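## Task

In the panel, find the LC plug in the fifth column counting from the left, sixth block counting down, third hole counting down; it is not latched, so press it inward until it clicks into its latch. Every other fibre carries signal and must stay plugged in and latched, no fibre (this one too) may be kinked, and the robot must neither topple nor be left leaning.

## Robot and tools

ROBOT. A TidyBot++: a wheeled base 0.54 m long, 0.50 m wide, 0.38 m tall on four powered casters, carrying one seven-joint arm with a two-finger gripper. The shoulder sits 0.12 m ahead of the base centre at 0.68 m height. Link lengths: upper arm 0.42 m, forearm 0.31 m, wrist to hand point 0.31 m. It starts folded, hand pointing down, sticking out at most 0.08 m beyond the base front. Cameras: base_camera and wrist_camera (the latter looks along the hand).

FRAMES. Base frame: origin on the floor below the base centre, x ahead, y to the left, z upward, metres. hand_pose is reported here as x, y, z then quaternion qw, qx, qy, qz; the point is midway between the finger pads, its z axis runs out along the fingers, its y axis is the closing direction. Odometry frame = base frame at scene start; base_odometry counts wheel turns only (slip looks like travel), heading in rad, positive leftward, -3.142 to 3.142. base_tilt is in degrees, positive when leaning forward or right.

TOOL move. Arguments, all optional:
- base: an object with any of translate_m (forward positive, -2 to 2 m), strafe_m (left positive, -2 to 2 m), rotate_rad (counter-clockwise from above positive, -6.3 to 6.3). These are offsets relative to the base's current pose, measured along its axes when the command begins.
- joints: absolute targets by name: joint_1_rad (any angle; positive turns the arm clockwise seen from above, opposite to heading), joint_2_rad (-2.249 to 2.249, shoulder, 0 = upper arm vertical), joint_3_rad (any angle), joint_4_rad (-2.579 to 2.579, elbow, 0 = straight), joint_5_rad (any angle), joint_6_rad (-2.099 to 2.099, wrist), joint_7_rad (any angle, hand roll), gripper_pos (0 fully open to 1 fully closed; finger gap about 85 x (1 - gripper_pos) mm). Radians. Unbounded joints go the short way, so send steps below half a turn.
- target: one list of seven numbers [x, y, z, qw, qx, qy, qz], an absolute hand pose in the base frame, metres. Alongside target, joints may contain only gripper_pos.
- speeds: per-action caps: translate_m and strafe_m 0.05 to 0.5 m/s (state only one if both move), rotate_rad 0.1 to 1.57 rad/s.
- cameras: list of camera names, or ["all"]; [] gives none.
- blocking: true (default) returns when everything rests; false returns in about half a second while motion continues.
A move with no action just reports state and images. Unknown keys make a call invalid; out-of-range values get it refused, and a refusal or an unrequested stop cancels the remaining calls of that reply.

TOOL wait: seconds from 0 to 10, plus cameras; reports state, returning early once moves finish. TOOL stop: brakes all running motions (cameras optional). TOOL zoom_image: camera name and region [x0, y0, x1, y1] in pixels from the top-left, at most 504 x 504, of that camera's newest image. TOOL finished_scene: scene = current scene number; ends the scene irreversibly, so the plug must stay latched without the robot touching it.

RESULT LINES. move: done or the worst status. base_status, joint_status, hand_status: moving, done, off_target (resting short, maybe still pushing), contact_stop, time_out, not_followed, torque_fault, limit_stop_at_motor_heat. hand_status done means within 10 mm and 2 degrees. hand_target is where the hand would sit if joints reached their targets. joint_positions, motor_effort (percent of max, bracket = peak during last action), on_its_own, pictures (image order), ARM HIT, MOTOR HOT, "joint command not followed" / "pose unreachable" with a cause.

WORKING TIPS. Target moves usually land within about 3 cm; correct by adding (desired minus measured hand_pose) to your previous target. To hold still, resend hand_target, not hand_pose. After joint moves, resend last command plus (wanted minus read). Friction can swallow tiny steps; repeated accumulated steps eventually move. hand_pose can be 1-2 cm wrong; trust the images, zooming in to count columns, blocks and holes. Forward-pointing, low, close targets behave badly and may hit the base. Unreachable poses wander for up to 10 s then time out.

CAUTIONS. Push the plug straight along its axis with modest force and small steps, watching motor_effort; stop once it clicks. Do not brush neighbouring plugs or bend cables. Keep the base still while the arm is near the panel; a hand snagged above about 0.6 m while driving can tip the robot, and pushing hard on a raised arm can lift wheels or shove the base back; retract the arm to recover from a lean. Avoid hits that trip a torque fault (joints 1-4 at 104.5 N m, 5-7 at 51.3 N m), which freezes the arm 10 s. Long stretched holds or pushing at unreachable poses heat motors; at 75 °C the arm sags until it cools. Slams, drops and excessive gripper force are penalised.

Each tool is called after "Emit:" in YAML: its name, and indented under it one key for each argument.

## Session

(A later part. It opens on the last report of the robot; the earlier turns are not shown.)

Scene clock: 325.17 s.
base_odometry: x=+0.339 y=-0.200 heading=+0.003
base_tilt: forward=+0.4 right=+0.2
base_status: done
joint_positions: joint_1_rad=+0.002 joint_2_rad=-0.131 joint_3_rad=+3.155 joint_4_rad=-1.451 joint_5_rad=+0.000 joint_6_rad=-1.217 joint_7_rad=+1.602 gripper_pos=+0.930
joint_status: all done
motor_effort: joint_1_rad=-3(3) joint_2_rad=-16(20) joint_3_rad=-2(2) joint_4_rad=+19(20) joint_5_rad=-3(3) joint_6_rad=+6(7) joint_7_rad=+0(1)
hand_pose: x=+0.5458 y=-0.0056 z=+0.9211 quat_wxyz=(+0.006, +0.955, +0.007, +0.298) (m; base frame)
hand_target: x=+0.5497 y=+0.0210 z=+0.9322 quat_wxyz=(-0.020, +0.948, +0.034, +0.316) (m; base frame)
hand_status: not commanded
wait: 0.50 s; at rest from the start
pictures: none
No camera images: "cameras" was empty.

Emit:
move:
  base: {"translate_m": -0.008}
  speeds: {"translate_m": 0.05}
  cameras: ["wrist_camera"]

Emit:
zoom_image:
  camera: "wrist_camera"
  region: [205, 310, 285, 390]

Scene clock: 376.10 s.
move: done
base_odometry: x=+0.330 y=-0.200 heading=+0.003
base_tilt: forward=+0.3 right=+0.2
base_status: done
joint_positions: joint_1_rad=+0.001 joint_2_rad=-0.134 joint_3_rad=+3.155 joint_4_rad=-1.451 joint_5_rad=-0.001 joint_6_rad=-1.217 joint_7_rad=+1.602 gripper_pos=+0.930
joint_status: not commanded
motor_effort: joint_1_rad=-1(3) joint_2_rad=-16(20) joint_3_rad=+0(2) joint_4_rad=+18(19) joint_5_rad=-1(3) joint_6_rad=+5(6) joint_7_rad=+0(1)
hand_pose: x=+0.5451 y=-0.0053 z=+0.9222 quat_wxyz=(+0.006, +0.954, +0.007, +0.299) (m; base frame)
hand_target: x=+0.5497 y=+0.0210 z=+0.9322 quat_wxyz=(-0.020, +0.948, +0.034, +0.316) (m; base frame)
hand_status: not commanded
pictures: wrist_camera
Images, in order (width x height): wrist_camera 644x476.

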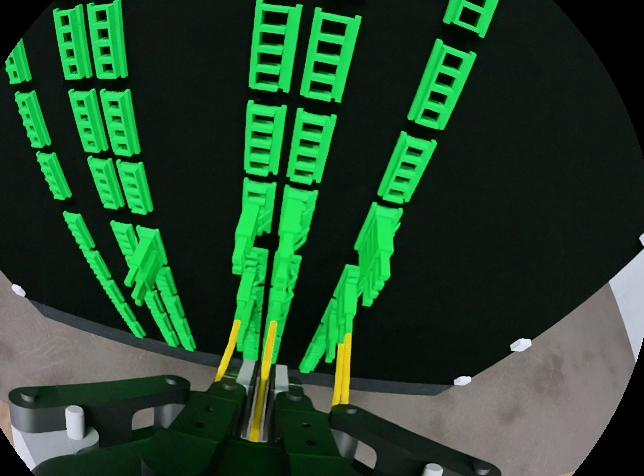

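Scaled by 6.300.

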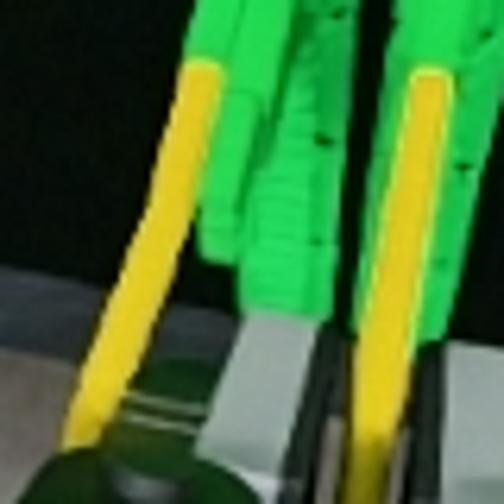

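Emit:
move:
  base: {"translate_m": -0.065}
  speeds: {"translate_m": 0.1}
  cameras: []

Emit:
move:
  base: {"strafe_m": 0.011}
  joints: {"gripper_pos": 0.65}
  speeds: {"strafe_m": 0.05}
  cameras: ["wrist_camera"]

Scene clock: 455.47 s.
move: done
base_odometry: x=+0.265 y=-0.200 heading=+0.003
base_tilt: forward=+0.4 right=+0.3
base_status: done
joint_positions: joint_1_rad=+0.001 joint_2_rad=-0.135 joint_3_rad=+3.155 joint_4_rad=-1.451 joint_5_rad=-0.001 joint_6_rad=-1.217 joint_7_rad=+1.602 gripper_pos=+0.930
joint_status: not commanded
motor_effort: joint_1_rad=+0(1) joint_2_rad=-16(19) joint_3_rad=+1(1) joint_4_rad=+19(19) joint_5_rad=+0(1) joint_6_rad=+5(7) joint_7_rad=-1(2)
hand_pose: x=+0.5449 y=-0.0053 z=+0.9226 quat_wxyz=(+0.006, +0.954, +0.007, +0.300) (m; base frame)
hand_target: x=+0.5497 y=+0.0210 z=+0.9322 quat_wxyz=(-0.020, +0.948, +0.034, +0.316) (m; base frame)
hand_status: not commanded
pictures: none
No camera images: "cameras" was empty.

Scene clock: 456.17 s.
move: done
base_odometry: x=+0.265 y=-0.189 heading=+0.003
base_tilt: forward=+0.3 right=+0.3
base_status: done
joint_positions: joint_1_rad=+0.000 joint_2_rad=-0.135 joint_3_rad=+3.154 joint_4_rad=-1.451 joint_5_rad=-0.001 joint_6_rad=-1.217 joint_7_rad=+1.602 gripper_pos=+0.650
joint_status: all done
motor_effort: joint_1_rad=+0(3) joint_2_rad=-16(17) joint_3_rad=+1(3) joint_4_rad=+18(19) joint_5_rad=-1(2) joint_6_rad=+6(6) joint_7_rad=+0(1)
hand_pose: x=+0.5449 y=-0.0039 z=+0.9226 quat_wxyz=(+0.005, +0.954, +0.009, +0.300) (m; base frame)
hand_target: x=+0.5497 y=+0.0210 z=+0.9322 quat_wxyz=(-0.020, +0.948, +0.034, +0.316) (m; base frame)
hand_status: not commanded
pictures: wrist_camera
Images, in order (width x height): wrist_camera 644x476.

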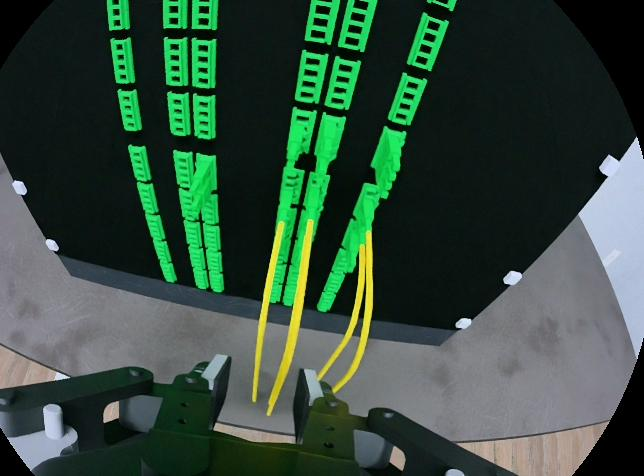

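Emit:
move:
  base: {"translate_m": 0.055, "strafe_m": -0.0015}
  speeds: {"translate_m": 0.1}
  cameras: ["wrist_camera"]

Emit:
zoom_image:
  camera: "wrist_camera"
  region: [215, 280, 335, 400]

Scene clock: 466.63 s.
move: done
base_odometry: x=+0.320 y=-0.190 heading=+0.003
base_tilt: forward=+0.3 right=+0.2
base_status: done
joint_positions: joint_1_rad=+0.000 joint_2_rad=-0.135 joint_3_rad=+3.154 joint_4_rad=-1.451 joint_5_rad=-0.001 joint_6_rad=-1.217 joint_7_rad=+1.602 gripper_pos=+0.650
joint_status: not commanded
motor_effort: joint_1_rad=+0(1) joint_2_rad=-16(19) joint_3_rad=+1(1) joint_4_rad=+18(19) joint_5_rad=+0(1) joint_6_rad=+6(6) joint_7_rad=-1(1)
hand_pose: x=+0.5449 y=-0.0039 z=+0.9227 quat_wxyz=(+0.005, +0.954, +0.009, +0.300) (m; base frame)
hand_target: x=+0.5497 y=+0.0210 z=+0.9322 quat_wxyz=(-0.020, +0.948, +0.034, +0.316) (m; base frame)
hand_status: not commanded
pictures: wrist_camera
Images, in order (width x height): wrist_camera 644x476.

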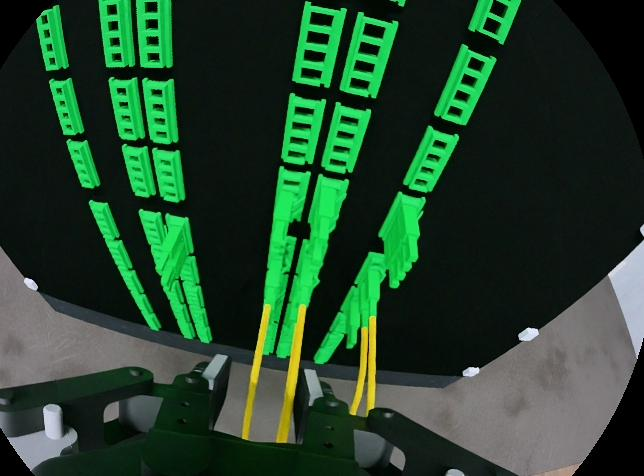

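Scaled by 4.200.

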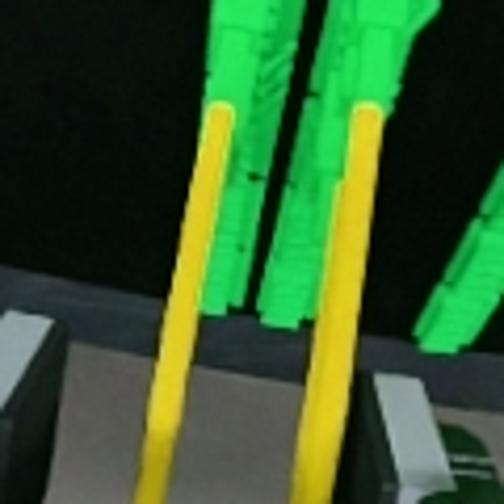

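Emit:
move:
  base: {"translate_m": 0.018}
  speeds: {"translate_m": 0.05}
  cameras: ["wrist_camera"]

Emit:
zoom_image:
  camera: "wrist_camera"
  region: [235, 300, 335, 400]

Scene clock: 472.47 s.
move: done
base_odometry: x=+0.338 y=-0.190 heading=+0.003
base_tilt: forward=+0.3 right=+0.3
base_status: done
joint_positions: joint_1_rad=+0.000 joint_2_rad=-0.135 joint_3_rad=+3.154 joint_4_rad=-1.451 joint_5_rad=-0.001 joint_6_rad=-1.217 joint_7_rad=+1.602 gripper_pos=+0.650
joint_status: not commanded
motor_effort: joint_1_rad=+0(1) joint_2_rad=-15(19) joint_3_rad=+1(2) joint_4_rad=+18(19) joint_5_rad=+0(1) joint_6_rad=+6(6) joint_7_rad=+0(1)
hand_pose: x=+0.5448 y=-0.0039 z=+0.9228 quat_wxyz=(+0.005, +0.954, +0.009, +0.300) (m; base frame)
hand_target: x=+0.5497 y=+0.0210 z=+0.9322 quat_wxyz=(-0.020, +0.948, +0.034, +0.316) (m; base frame)
hand_status: not commanded
pictures: wrist_camera
Images, in order (width x height): wrist_camera 644x476.

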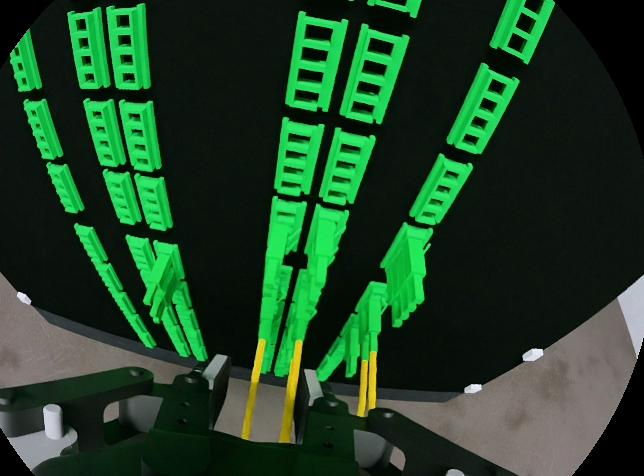

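Scaled by 5.040.

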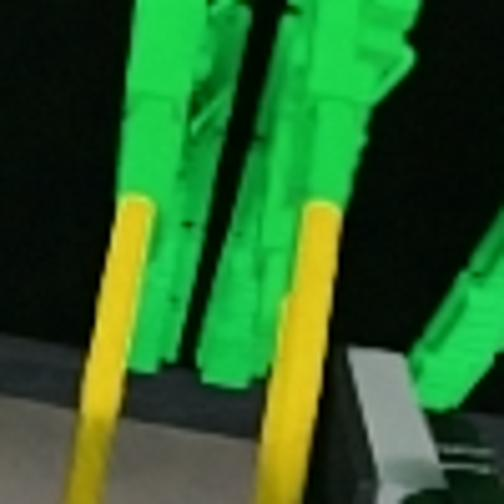

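Emit:
move:
  base: {"translate_m": 0.006}
  speeds: {"translate_m": 0.05}
  cameras: ["wrist_camera"]

Emit:
zoom_image:
  camera: "wrist_camera"
  region: [260, 310, 350, 400]

Scene clock: 480.27 s.
move: done
base_odometry: x=+0.344 y=-0.189 heading=+0.004
base_tilt: forward=+0.4 right=+0.3
base_status: done
joint_positions: joint_1_rad=+0.000 joint_2_rad=-0.134 joint_3_rad=+3.154 joint_4_rad=-1.451 joint_5_rad=-0.001 joint_6_rad=-1.217 joint_7_rad=+1.602 gripper_pos=+0.650
joint_status: not commanded
motor_effort: joint_1_rad=+0(1) joint_2_rad=-16(21) joint_3_rad=+1(2) joint_4_rad=+18(19) joint_5_rad=+0(1) joint_6_rad=+5(6) joint_7_rad=+0(1)
hand_pose: x=+0.5450 y=-0.0039 z=+0.9225 quat_wxyz=(+0.005, +0.954, +0.009, +0.300) (m; base frame)
hand_target: x=+0.5497 y=+0.0210 z=+0.9322 quat_wxyz=(-0.020, +0.948, +0.034, +0.316) (m; base frame)
hand_status: not commanded
pictures: wrist_camera
Images, in order (width x height): wrist_camera 644x476.

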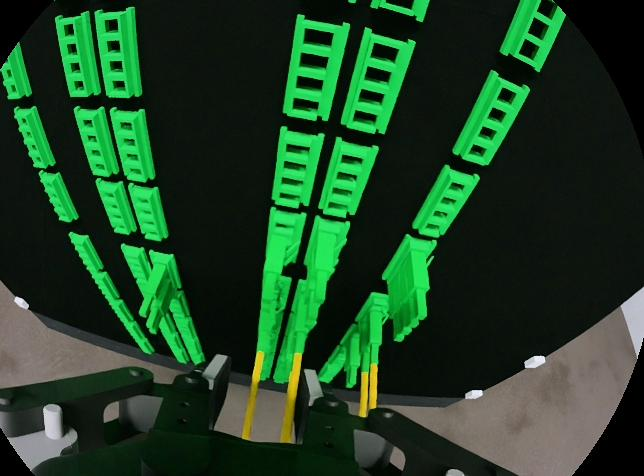

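Scaled by 5.600.

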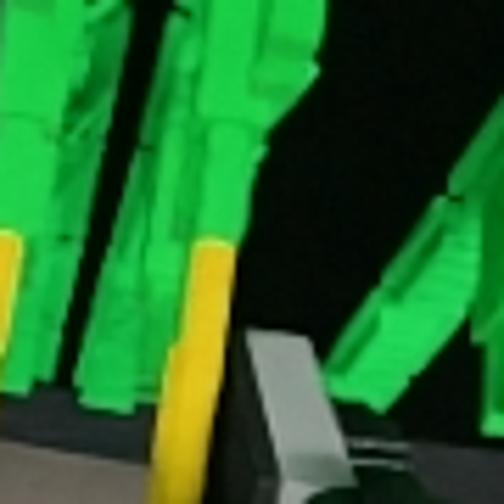

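Emit:
move:
  base: {"strafe_m": 0.001}
  speeds: {"strafe_m": 0.05}
  cameras: ["wrist_camera"]

Emit:
zoom_image:
  camera: "wrist_camera"
  region: [270, 330, 330, 390]

Scene clock: 486.00 s.
move: done
base_odometry: x=+0.344 y=-0.188 heading=+0.004
base_tilt: forward=+0.3 right=+0.2
base_status: done
joint_positions: joint_1_rad=-0.001 joint_2_rad=-0.134 joint_3_rad=+3.154 joint_4_rad=-1.451 joint_5_rad=-0.002 joint_6_rad=-1.217 joint_7_rad=+1.602 gripper_pos=+0.650
joint_status: not commanded
motor_effort: joint_1_rad=+0(3) joint_2_rad=-16(16) joint_3_rad=+1(5) joint_4_rad=+18(19) joint_5_rad=+0(2) joint_6_rad=+6(6) joint_7_rad=+0(1)
hand_pose: x=+0.5450 y=-0.0035 z=+0.9225 quat_wxyz=(+0.005, +0.954, +0.009, +0.300) (m; base frame)
hand_target: x=+0.5497 y=+0.0210 z=+0.9322 quat_wxyz=(-0.020, +0.948, +0.034, +0.316) (m; base frame)
hand_status: not commanded
pictures: wrist_camera
Images, in order (width x height): wrist_camera 644x476.

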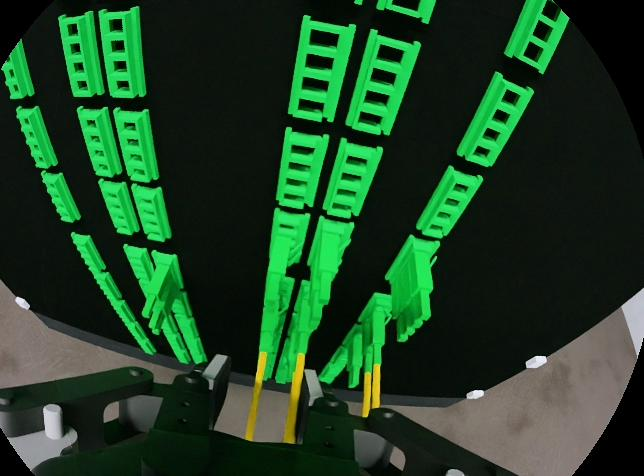

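Scaled by 8.400.

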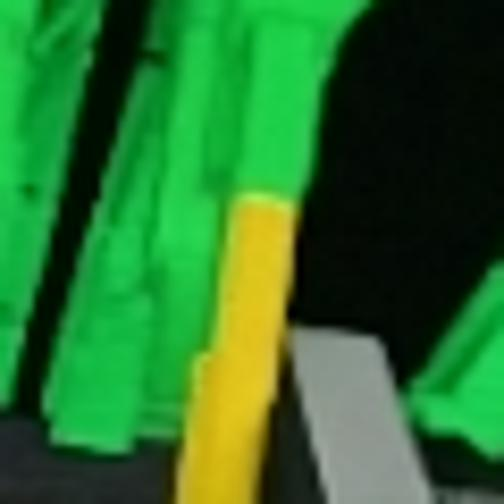

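Emit:
move:
  base: {"strafe_m": 0.0006}
  speeds: {"strafe_m": 0.05}
  cameras: ["wrist_camera"]

Emit:
zoom_image:
  camera: "wrist_camera"
  region: [270, 330, 330, 390]

Scene clock: 490.00 s.
move: done
base_odometry: x=+0.344 y=-0.188 heading=+0.003
base_tilt: forward=+0.4 right=+0.2
base_status: done
joint_positions: joint_1_rad=-0.001 joint_2_rad=-0.134 joint_3_rad=+3.154 joint_4_rad=-1.451 joint_5_rad=-0.002 joint_6_rad=-1.217 joint_7_rad=+1.602 gripper_pos=+0.650
joint_status: not commanded
motor_effort: joint_1_rad=+0(2) joint_2_rad=-16(16) joint_3_rad=+1(3) joint_4_rad=+18(18) joint_5_rad=+0(1) joint_6_rad=+6(6) joint_7_rad=+0(1)
hand_pose: x=+0.5450 y=-0.0033 z=+0.9225 quat_wxyz=(+0.005, +0.954, +0.009, +0.300) (m; base frame)
hand_target: x=+0.5497 y=+0.0210 z=+0.9322 quat_wxyz=(-0.020, +0.948, +0.034, +0.316) (m; base frame)
hand_status: not commanded
pictures: wrist_camera
Images, in order (width x height): wrist_camera 644x476.

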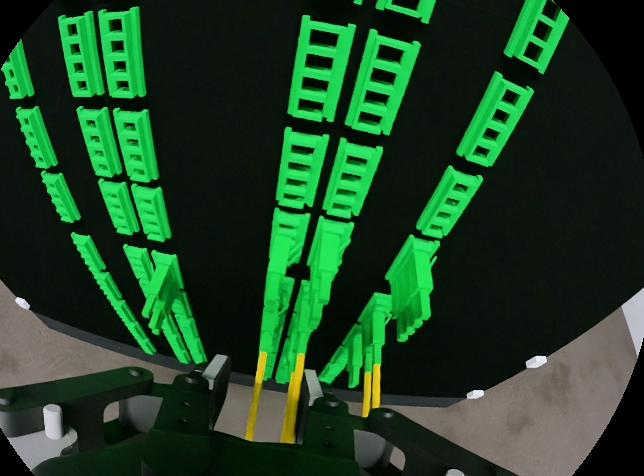

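Scaled by 8.400.

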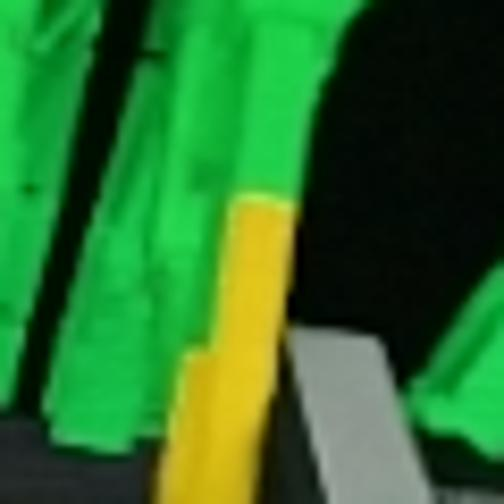

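Emit:
move:
  base: {"translate_m": 0.004}
  speeds: {"translate_m": 0.05}
  cameras: ["wrist_camera"]

Emit:
zoom_image:
  camera: "wrist_camera"
  region: [270, 330, 330, 390]

Scene clock: 495.77 s.
move: done
base_odometry: x=+0.348 y=-0.188 heading=+0.003
base_tilt: forward=+0.3 right=+0.3
base_status: done
joint_positions: joint_1_rad=-0.001 joint_2_rad=-0.134 joint_3_rad=+3.154 joint_4_rad=-1.451 joint_5_rad=-0.002 joint_6_rad=-1.217 joint_7_rad=+1.602 gripper_pos=+0.650
joint_status: not commanded
motor_effort: joint_1_rad=+0(2) joint_2_rad=-16(21) joint_3_rad=+1(2) joint_4_rad=+18(19) joint_5_rad=+0(1) joint_6_rad=+6(7) joint_7_rad=+0(2)
hand_pose: x=+0.5450 y=-0.0033 z=+0.9225 quat_wxyz=(+0.005, +0.954, +0.009, +0.300) (m; base frame)
hand_target: x=+0.5497 y=+0.0210 z=+0.9322 quat_wxyz=(-0.020, +0.948, +0.034, +0.316) (m; base frame)
hand_status: not commanded
pictures: wrist_camera
Images, in order (width x height): wrist_camera 644x476.

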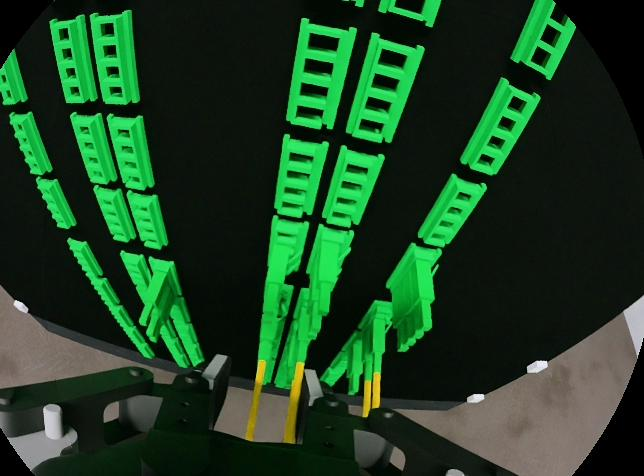

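Scaled by 8.400.

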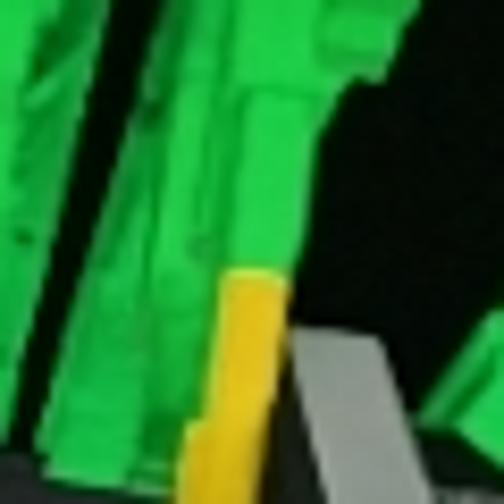

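Emit:
move:
  base: {"translate_m": 0.005}
  speeds: {"translate_m": 0.05}
  cameras: ["wrist_camera"]

Emit:
zoom_image:
  camera: "wrist_camera"
  region: [265, 340, 325, 400]

Scene clock: 503.40 s.
move: done
base_odometry: x=+0.353 y=-0.188 heading=+0.003
base_tilt: forward=+0.3 right=+0.2
base_status: done
joint_positions: joint_1_rad=-0.001 joint_2_rad=-0.134 joint_3_rad=+3.154 joint_4_rad=-1.451 joint_5_rad=-0.002 joint_6_rad=-1.217 joint_7_rad=+1.602 gripper_pos=+0.650
joint_status: not commanded
motor_effort: joint_1_rad=-1(1) joint_2_rad=-16(20) joint_3_rad=+1(1) joint_4_rad=+18(19) joint_5_rad=-1(1) joint_6_rad=+5(6) joint_7_rad=+0(1)
hand_pose: x=+0.5450 y=-0.0033 z=+0.9224 quat_wxyz=(+0.005, +0.954, +0.009, +0.299) (m; base frame)
hand_target: x=+0.5497 y=+0.0210 z=+0.9322 quat_wxyz=(-0.020, +0.948, +0.034, +0.316) (m; base frame)
hand_status: not commanded
pictures: wrist_camera
Images, in order (width x height): wrist_camera 644x476.

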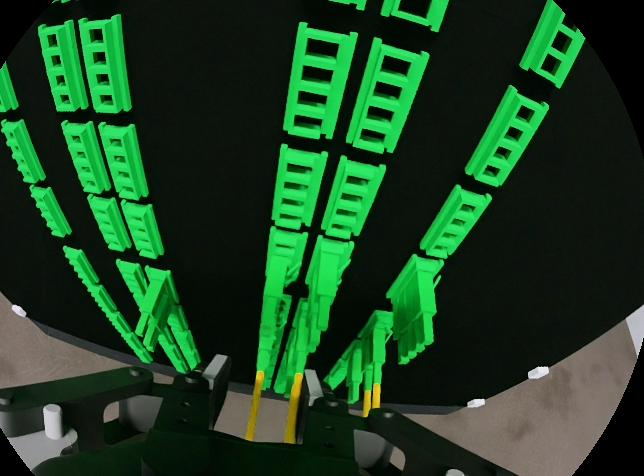

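Scaled by 8.400.

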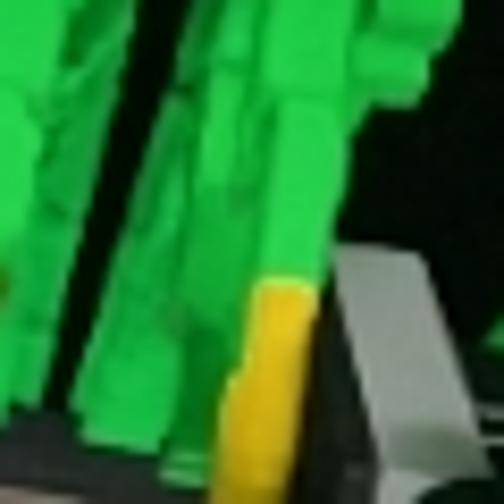

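Emit:
move:
  base: {"translate_m": 0.003}
  speeds: {"translate_m": 0.05}
  cameras: ["wrist_camera"]

Emit:
zoom_image:
  camera: "wrist_camera"
  region: [265, 340, 325, 400]

Scene clock: 507.33 s.
move: done
base_odometry: x=+0.356 y=-0.188 heading=+0.003
base_tilt: forward=+0.4 right=+0.2
base_status: done
joint_positions: joint_1_rad=-0.001 joint_2_rad=-0.134 joint_3_rad=+3.154 joint_4_rad=-1.452 joint_5_rad=-0.002 joint_6_rad=-1.217 joint_7_rad=+1.602 gripper_pos=+0.650
joint_status: not commanded
motor_effort: joint_1_rad=-1(1) joint_2_rad=-16(20) joint_3_rad=+0(1) joint_4_rad=+19(22) joint_5_rad=-1(1) joint_6_rad=+7(9) joint_7_rad=+0(1)
hand_pose: x=+0.5447 y=-0.0033 z=+0.9218 quat_wxyz=(+0.005, +0.954, +0.009, +0.299) (m; base frame)
hand_target: x=+0.5497 y=+0.0210 z=+0.9322 quat_wxyz=(-0.020, +0.948, +0.034, +0.316) (m; base frame)
hand_status: not commanded
pictures: wrist_camera
Images, in order (width x height): wrist_camera 644x476.

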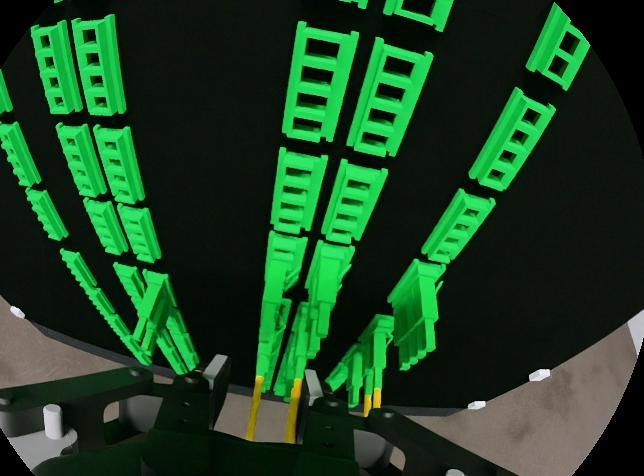

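Scaled by 8.400.

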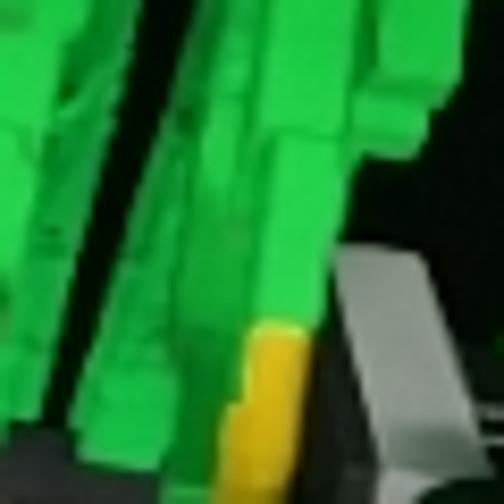

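Emit:
move:
  base: {"translate_m": 0.004}
  speeds: {"translate_m": 0.05}
  cameras: ["wrist_camera"]

Emit:
zoom_image:
  camera: "wrist_camera"
  region: [265, 340, 325, 400]

Scene clock: 514.23 s.
move: done
base_odometry: x=+0.360 y=-0.187 heading=+0.003
base_tilt: forward=+0.3 right=+0.3
base_status: done
joint_positions: joint_1_rad=+0.000 joint_2_rad=-0.135 joint_3_rad=+3.155 joint_4_rad=-1.453 joint_5_rad=-0.002 joint_6_rad=-1.217 joint_7_rad=+1.602 gripper_pos=+0.650
joint_status: not commanded
motor_effort: joint_1_rad=-1(4) joint_2_rad=-16(20) joint_3_rad=+0(3) joint_4_rad=+19(21) joint_5_rad=-2(4) joint_6_rad=+6(11) joint_7_rad=-1(1)
hand_pose: x=+0.5446 y=-0.0042 z=+0.9217 quat_wxyz=(+0.005, +0.954, +0.008, +0.299) (m; base frame)
hand_target: x=+0.5497 y=+0.0210 z=+0.9322 quat_wxyz=(-0.020, +0.948, +0.034, +0.316) (m; base frame)
hand_status: not commanded
pictures: wrist_camera
Images, in order (width x height): wrist_camera 644x476.

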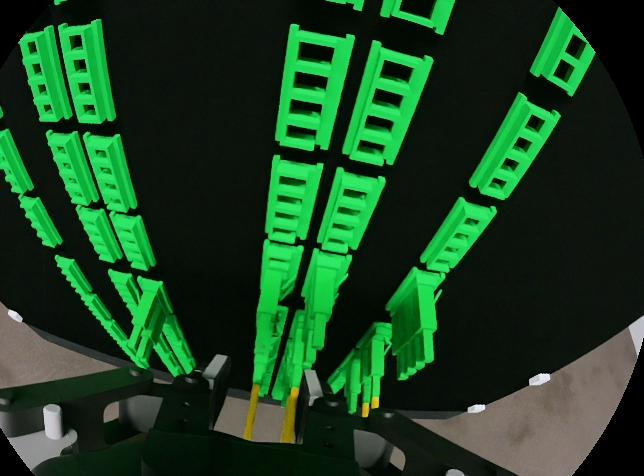

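Scaled by 8.400.

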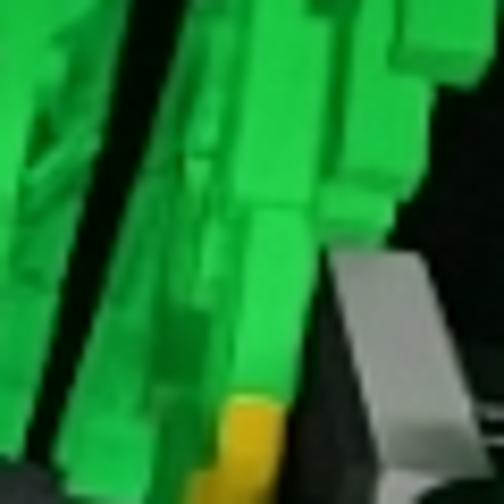

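Emit:
move:
  base: {"translate_m": -0.03}
  speeds: {"translate_m": 0.05}
  cameras: ["wrist_camera"]

Emit:
zoom_image:
  camera: "wrist_camera"
  region: [235, 280, 335, 380]

Scene clock: 600.17 s.
move: done
base_odometry: x=+0.330 y=-0.188 heading=+0.003
base_tilt: forward=+0.4 right=+0.3
base_status: done
joint_positions: joint_1_rad=+0.000 joint_2_rad=-0.135 joint_3_rad=+3.155 joint_4_rad=-1.453 joint_5_rad=-0.002 joint_6_rad=-1.217 joint_7_rad=+1.602 gripper_pos=+0.650
joint_status: not commanded
motor_effort: joint_1_rad=+0(2) joint_2_rad=-16(20) joint_3_rad=+1(2) joint_4_rad=+18(19) joint_5_rad=+0(2) joint_6_rad=+6(7) joint_7_rad=-1(1)
hand_pose: x=+0.5446 y=-0.0041 z=+0.9218 quat_wxyz=(+0.005, +0.954, +0.008, +0.299) (m; base frame)
hand_target: x=+0.5497 y=+0.0210 z=+0.9322 quat_wxyz=(-0.020, +0.948, +0.034, +0.316) (m; base frame)
hand_status: not commanded
pictures: wrist_camera
Images, in order (width x height): wrist_camera 644x476.

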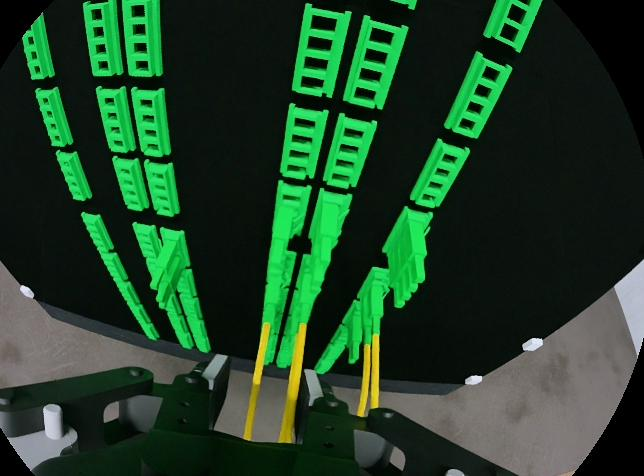

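Scaled by 5.040.

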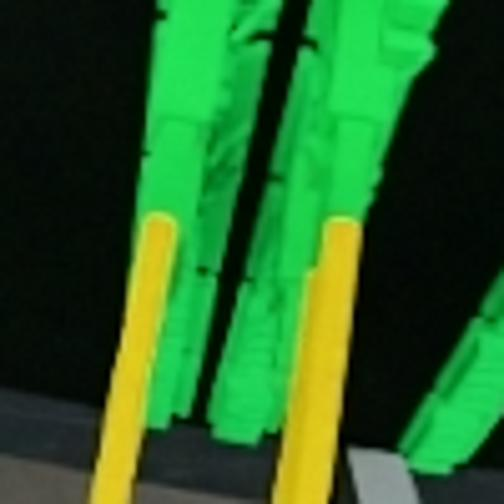

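Emit:
move:

Scene clock: 621.30 s.
base_odometry: x=+0.330 y=-0.188 heading=+0.003
base_tilt: forward=+0.3 right=+0.3
base_status: done
joint_positions: joint_1_rad=+0.000 joint_2_rad=-0.135 joint_3_rad=+3.155 joint_4_rad=-1.453 joint_5_rad=-0.002 joint_6_rad=-1.217 joint_7_rad=+1.602 gripper_pos=+0.650
joint_status: not commanded
motor_effort: joint_1_rad=+0(2) joint_2_rad=-16(20) joint_3_rad=+1(2) joint_4_rad=+18(19) joint_5_rad=+0(2) joint_6_rad=+6(7) joint_7_rad=+0(1)
hand_pose: x=+0.5446 y=-0.0041 z=+0.9218 quat_wxyz=(+0.005, +0.954, +0.008, +0.299) (m; base frame)
hand_target: x=+0.5497 y=+0.0210 z=+0.9322 quat_wxyz=(-0.020, +0.948, +0.034, +0.316) (m; base frame)
hand_status: not commanded
pictures: base_camera, wrist_camera
Images, in order (width x height): base_camera 644x364, wrist_camera 644x476.

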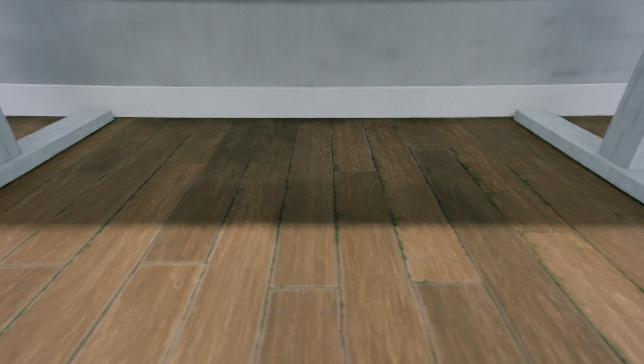

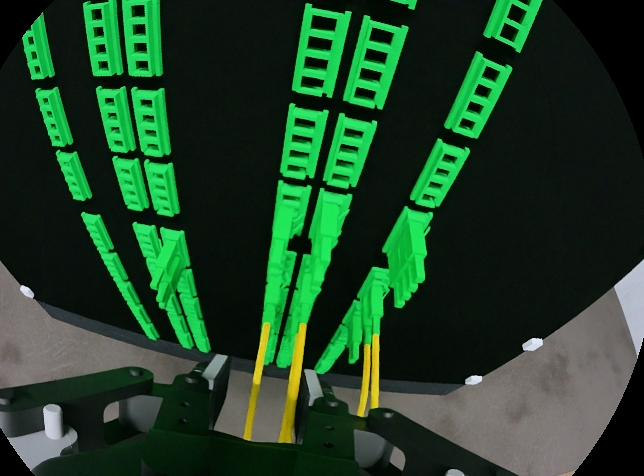

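Emit:
zoom_image:
  camera: "wrist_camera"
  region: [220, 180, 360, 400]

Scaled by 2.291.

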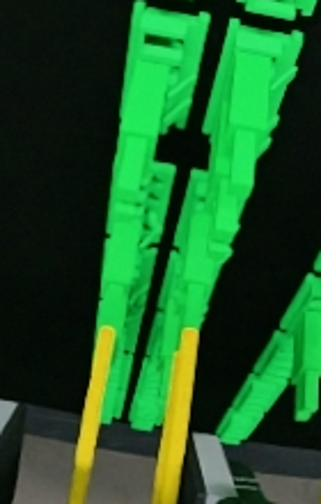

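Emit:
move:
  base: {"translate_m": -0.062}
  speeds: {"translate_m": 0.15}
  cameras: []

Emit:
move:
  base: {"strafe_m": -0.019}
  joints: {"joint_1_rad": -0.045, "joint_4_rad": -1.4375, "gripper_pos": 0.75}
  speeds: {"strafe_m": 0.15}
  cameras: ["wrist_camera"]

Scene clock: 683.70 s.
move: done
base_odometry: x=+0.268 y=-0.188 heading=+0.003
base_tilt: forward=+0.3 right=+0.3
base_status: done
joint_positions: joint_1_rad=+0.000 joint_2_rad=-0.135 joint_3_rad=+3.155 joint_4_rad=-1.453 joint_5_rad=-0.002 joint_6_rad=-1.217 joint_7_rad=+1.602 gripper_pos=+0.650
joint_status: not commanded
motor_effort: joint_1_rad=+0(1) joint_2_rad=-16(20) joint_3_rad=+1(2) joint_4_rad=+19(19) joint_5_rad=+0(1) joint_6_rad=+6(7) joint_7_rad=+0(2)
hand_pose: x=+0.5445 y=-0.0041 z=+0.9219 quat_wxyz=(+0.005, +0.954, +0.008, +0.299) (m; base frame)
hand_target: x=+0.5497 y=+0.0210 z=+0.9322 quat_wxyz=(-0.020, +0.948, +0.034, +0.316) (m; base frame)
hand_status: not commanded
pictures: none
No camera images: "cameras" was empty.

Scene clock: 684.47 s.
move: done
base_odometry: x=+0.268 y=-0.207 heading=+0.003
base_tilt: forward=+0.3 right=+0.3
base_status: done
joint_positions: joint_1_rad=-0.031 joint_2_rad=-0.135 joint_3_rad=+3.155 joint_4_rad=-1.450 joint_5_rad=-0.002 joint_6_rad=-1.217 joint_7_rad=+1.602 gripper_pos=+0.750
joint_status: all done
motor_effort: joint_1_rad=+0(2) joint_2_rad=-16(18) joint_3_rad=+1(3) joint_4_rad=+18(19) joint_5_rad=+0(1) joint_6_rad=+5(6) joint_7_rad=+0(1)
hand_pose: x=+0.5448 y=+0.0094 z=+0.9230 quat_wxyz=(+0.000, +0.954, +0.023, +0.300) (m; base frame)
hand_target: x=+0.5499 y=+0.0361 z=+0.9358 quat_wxyz=(-0.026, +0.946, +0.050, +0.319) (m; base frame)
hand_status: not commanded
pictures: wrist_camera
Images, in order (width x height): wrist_camera 644x476.

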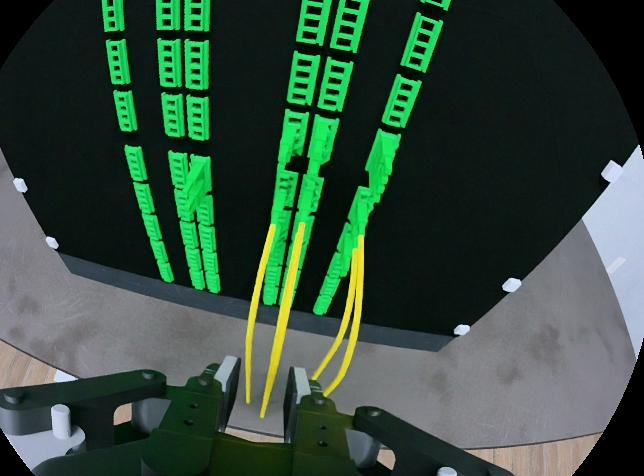

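Emit:
move:
  base: {"translate_m": 0.05, "strafe_m": 0.0005}
  joints: {"joint_4_rad": -1.428}
  speeds: {"translate_m": 0.1}
  cameras: ["wrist_camera"]

Emit:
zoom_image:
  camera: "wrist_camera"
  region: [220, 180, 360, 400]

Scene clock: 689.33 s.
move: done
base_odometry: x=+0.318 y=-0.206 heading=+0.002
base_tilt: forward=+0.4 right=+0.3
base_status: done
joint_positions: joint_1_rad=-0.031 joint_2_rad=-0.137 joint_3_rad=+3.155 joint_4_rad=-1.440 joint_5_rad=-0.002 joint_6_rad=-1.217 joint_7_rad=+1.602 gripper_pos=+0.750
joint_status: all done
motor_effort: joint_1_rad=+0(1) joint_2_rad=-15(19) joint_3_rad=+1(1) joint_4_rad=+18(19) joint_5_rad=+0(1) joint_6_rad=+6(7) joint_7_rad=+0(1)
hand_pose: x=+0.5463 y=+0.0095 z=+0.9289 quat_wxyz=(+0.000, +0.952, +0.023, +0.306) (m; base frame)
hand_target: x=+0.5515 y=+0.0362 z=+0.9405 quat_wxyz=(-0.026, +0.944, +0.050, +0.324) (m; base frame)
hand_status: not commanded
pictures: wrist_camera
Images, in order (width x height): wrist_camera 644x476.

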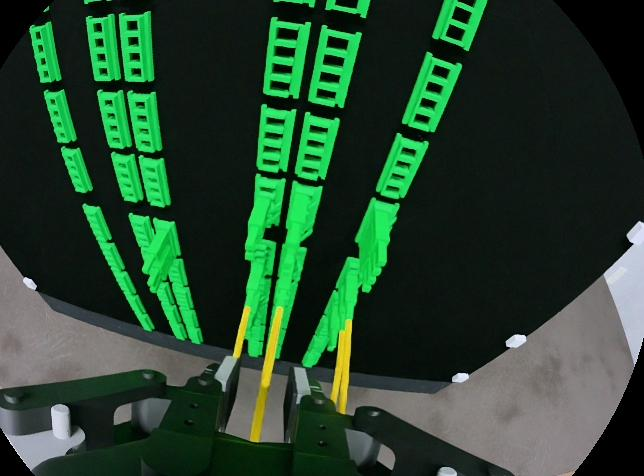

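Scaled by 2.291.

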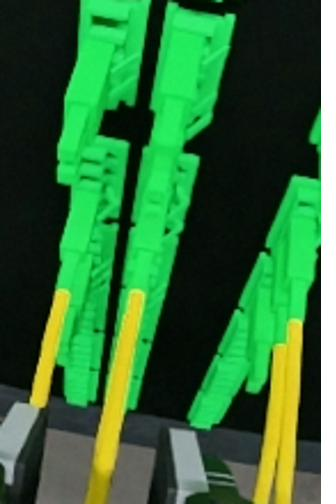

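Emit:
move:
  cameras: ["base_camera", "wrist_camera"]

Scene clock: 713.80 s.
base_odometry: x=+0.318 y=-0.206 heading=+0.002
base_tilt: forward=+0.4 right=+0.3
base_status: done
joint_positions: joint_1_rad=-0.031 joint_2_rad=-0.137 joint_3_rad=+3.155 joint_4_rad=-1.440 joint_5_rad=-0.002 joint_6_rad=-1.217 joint_7_rad=+1.602 gripper_pos=+0.750
joint_status: all done
motor_effort: joint_1_rad=+0(1) joint_2_rad=-15(19) joint_3_rad=+1(1) joint_4_rad=+18(19) joint_5_rad=+0(1) joint_6_rad=+6(7) joint_7_rad=-1(1)
hand_pose: x=+0.5463 y=+0.0095 z=+0.9289 quat_wxyz=(+0.000, +0.952, +0.023, +0.306) (m; base frame)
hand_target: x=+0.5515 y=+0.0362 z=+0.9405 quat_wxyz=(-0.026, +0.944, +0.050, +0.324) (m; base frame)
hand_status: not commanded
pictures: base_camera, wrist_camera
Images, in order (width x height): base_camera 644x364, wrist_camera 644x476.

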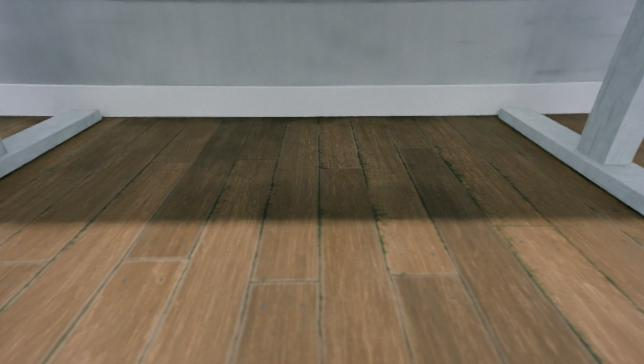

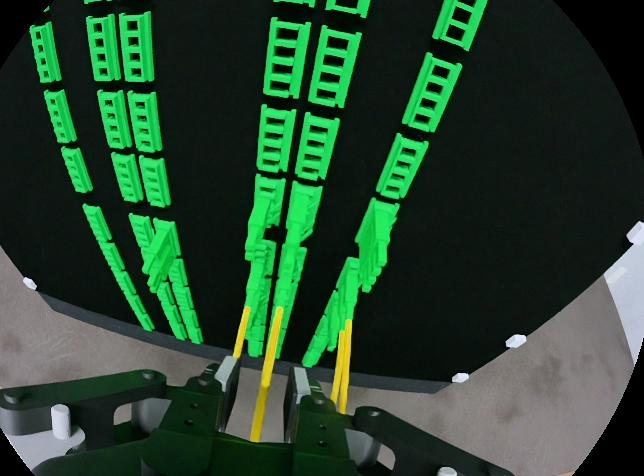

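Emit:
move:
  base: {"translate_m": -0.05}
  speeds: {"translate_m": 0.1}
  cameras: ["base_camera", "wrist_camera"]

Scene clock: 731.23 s.
move: done
base_odometry: x=+0.268 y=-0.206 heading=+0.003
base_tilt: forward=+0.4 right=+0.2
base_status: done
joint_positions: joint_1_rad=-0.031 joint_2_rad=-0.137 joint_3_rad=+3.155 joint_4_rad=-1.439 joint_5_rad=-0.002 joint_6_rad=-1.217 joint_7_rad=+1.602 gripper_pos=+0.750
joint_status: not commanded
motor_effort: joint_1_rad=+0(2) joint_2_rad=-16(19) joint_3_rad=+1(2) joint_4_rad=+18(19) joint_5_rad=+0(1) joint_6_rad=+5(6) joint_7_rad=+0(1)
hand_pose: x=+0.5463 y=+0.0095 z=+0.9294 quat_wxyz=(+0.000, +0.952, +0.023, +0.307) (m; base frame)
hand_target: x=+0.5515 y=+0.0362 z=+0.9405 quat_wxyz=(-0.026, +0.944, +0.050, +0.324) (m; base frame)
hand_status: not commanded
pictures: base_camera, wrist_camera
Images, in order (width x height): base_camera 644x364, wrist_camera 644x476.

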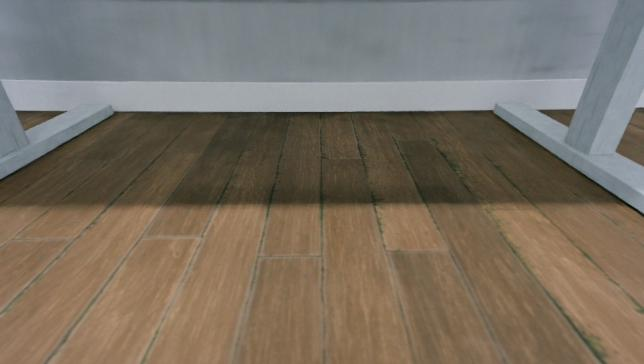

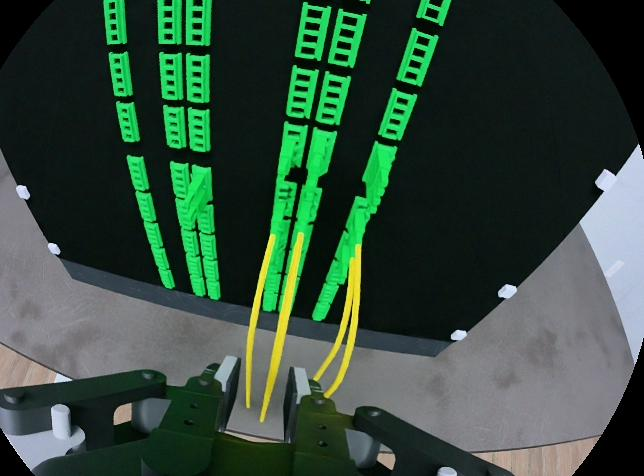

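Emit:
zoom_image:
  camera: "base_camera"
  region: [80, 60, 560, 200]

Scaled by 1.050.

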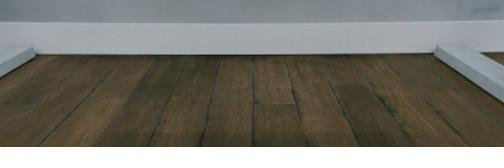

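Emit:
move:
  base: {"translate_m": 0.025, "strafe_m": 0.003}
  speeds: {"translate_m": 0.05}
  cameras: ["base_camera", "wrist_camera"]

Emit:
zoom_image:
  camera: "base_camera"
  region: [80, 60, 560, 200]

Scene clock: 749.27 s.
move: done
base_odometry: x=+0.293 y=-0.204 heading=+0.002
base_tilt: forward=+0.4 right=+0.2
base_status: done
joint_positions: joint_1_rad=-0.032 joint_2_rad=-0.137 joint_3_rad=+3.155 joint_4_rad=-1.439 joint_5_rad=-0.002 joint_6_rad=-1.217 joint_7_rad=+1.602 gripper_pos=+0.750
joint_status: not commanded
motor_effort: joint_1_rad=+0(1) joint_2_rad=-16(19) joint_3_rad=+1(2) joint_4_rad=+19(19) joint_5_rad=-1(1) joint_6_rad=+6(6) joint_7_rad=-1(1)
hand_pose: x=+0.5464 y=+0.0096 z=+0.9294 quat_wxyz=(+0.000, +0.952, +0.023, +0.307) (m; base frame)
hand_target: x=+0.5515 y=+0.0362 z=+0.9405 quat_wxyz=(-0.026, +0.944, +0.050, +0.324) (m; base frame)
hand_status: not commanded
pictures: base_camera, wrist_camera
Images, in order (width x height): base_camera 644x364, wrist_camera 644x476.

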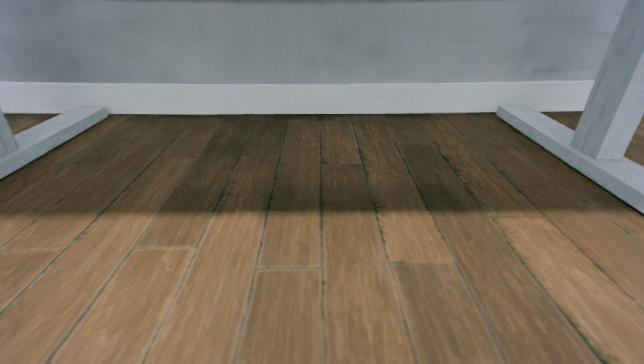

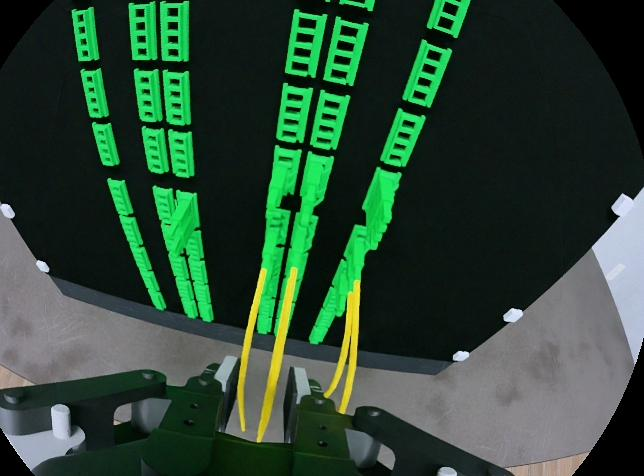

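Scaled by 1.050.

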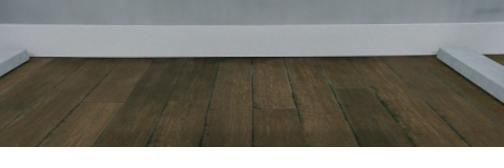

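Emit:
zoom_image:
  camera: "wrist_camera"
  region: [190, 330, 350, 470]

Scaled by 3.150.

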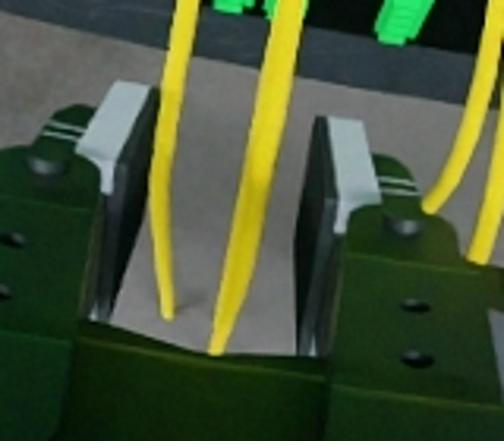

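Emit:
move:
  base: {"translate_m": 0.02, "strafe_m": 0.0025}
  speeds: {"translate_m": 0.05}
  cameras: ["base_camera", "wrist_camera"]

Emit:
zoom_image:
  camera: "wrist_camera"
  region: [200, 230, 360, 410]

Scene clock: 778.83 s.
move: done
base_odometry: x=+0.314 y=-0.201 heading=+0.002
base_tilt: forward=+0.3 right=+0.2
base_status: done
joint_positions: joint_1_rad=-0.032 joint_2_rad=-0.137 joint_3_rad=+3.155 joint_4_rad=-1.439 joint_5_rad=-0.002 joint_6_rad=-1.217 joint_7_rad=+1.602 gripper_pos=+0.750
joint_status: not commanded
motor_effort: joint_1_rad=+0(2) joint_2_rad=-16(19) joint_3_rad=+1(2) joint_4_rad=+18(19) joint_5_rad=-1(1) joint_6_rad=+6(6) joint_7_rad=+0(1)
hand_pose: x=+0.5464 y=+0.0096 z=+0.9295 quat_wxyz=(+0.000, +0.952, +0.023, +0.307) (m; base frame)
hand_target: x=+0.5515 y=+0.0362 z=+0.9405 quat_wxyz=(-0.026, +0.944, +0.050, +0.324) (m; base frame)
hand_status: not commanded
pictures: base_camera, wrist_camera
Images, in order (width x height): base_camera 644x364, wrist_camera 644x476.

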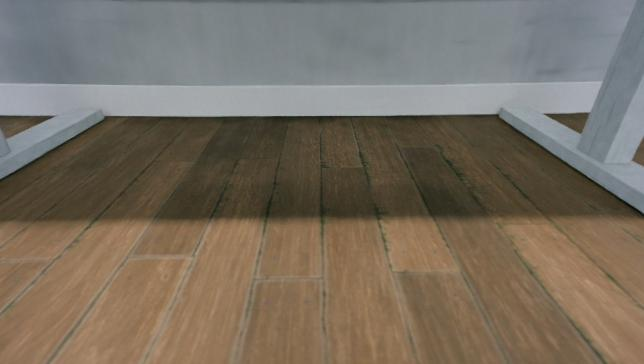

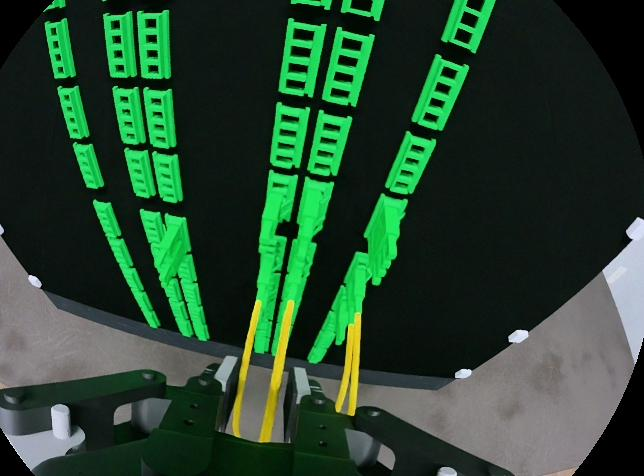

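Scaled by 2.800.

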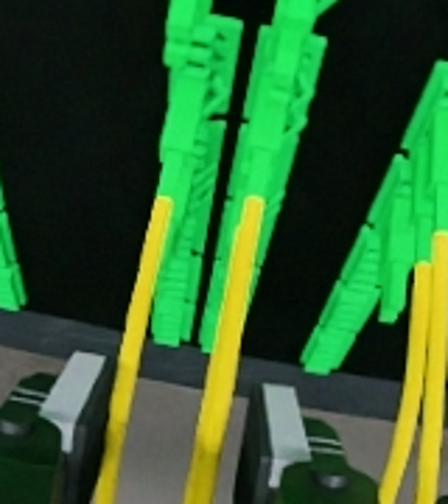

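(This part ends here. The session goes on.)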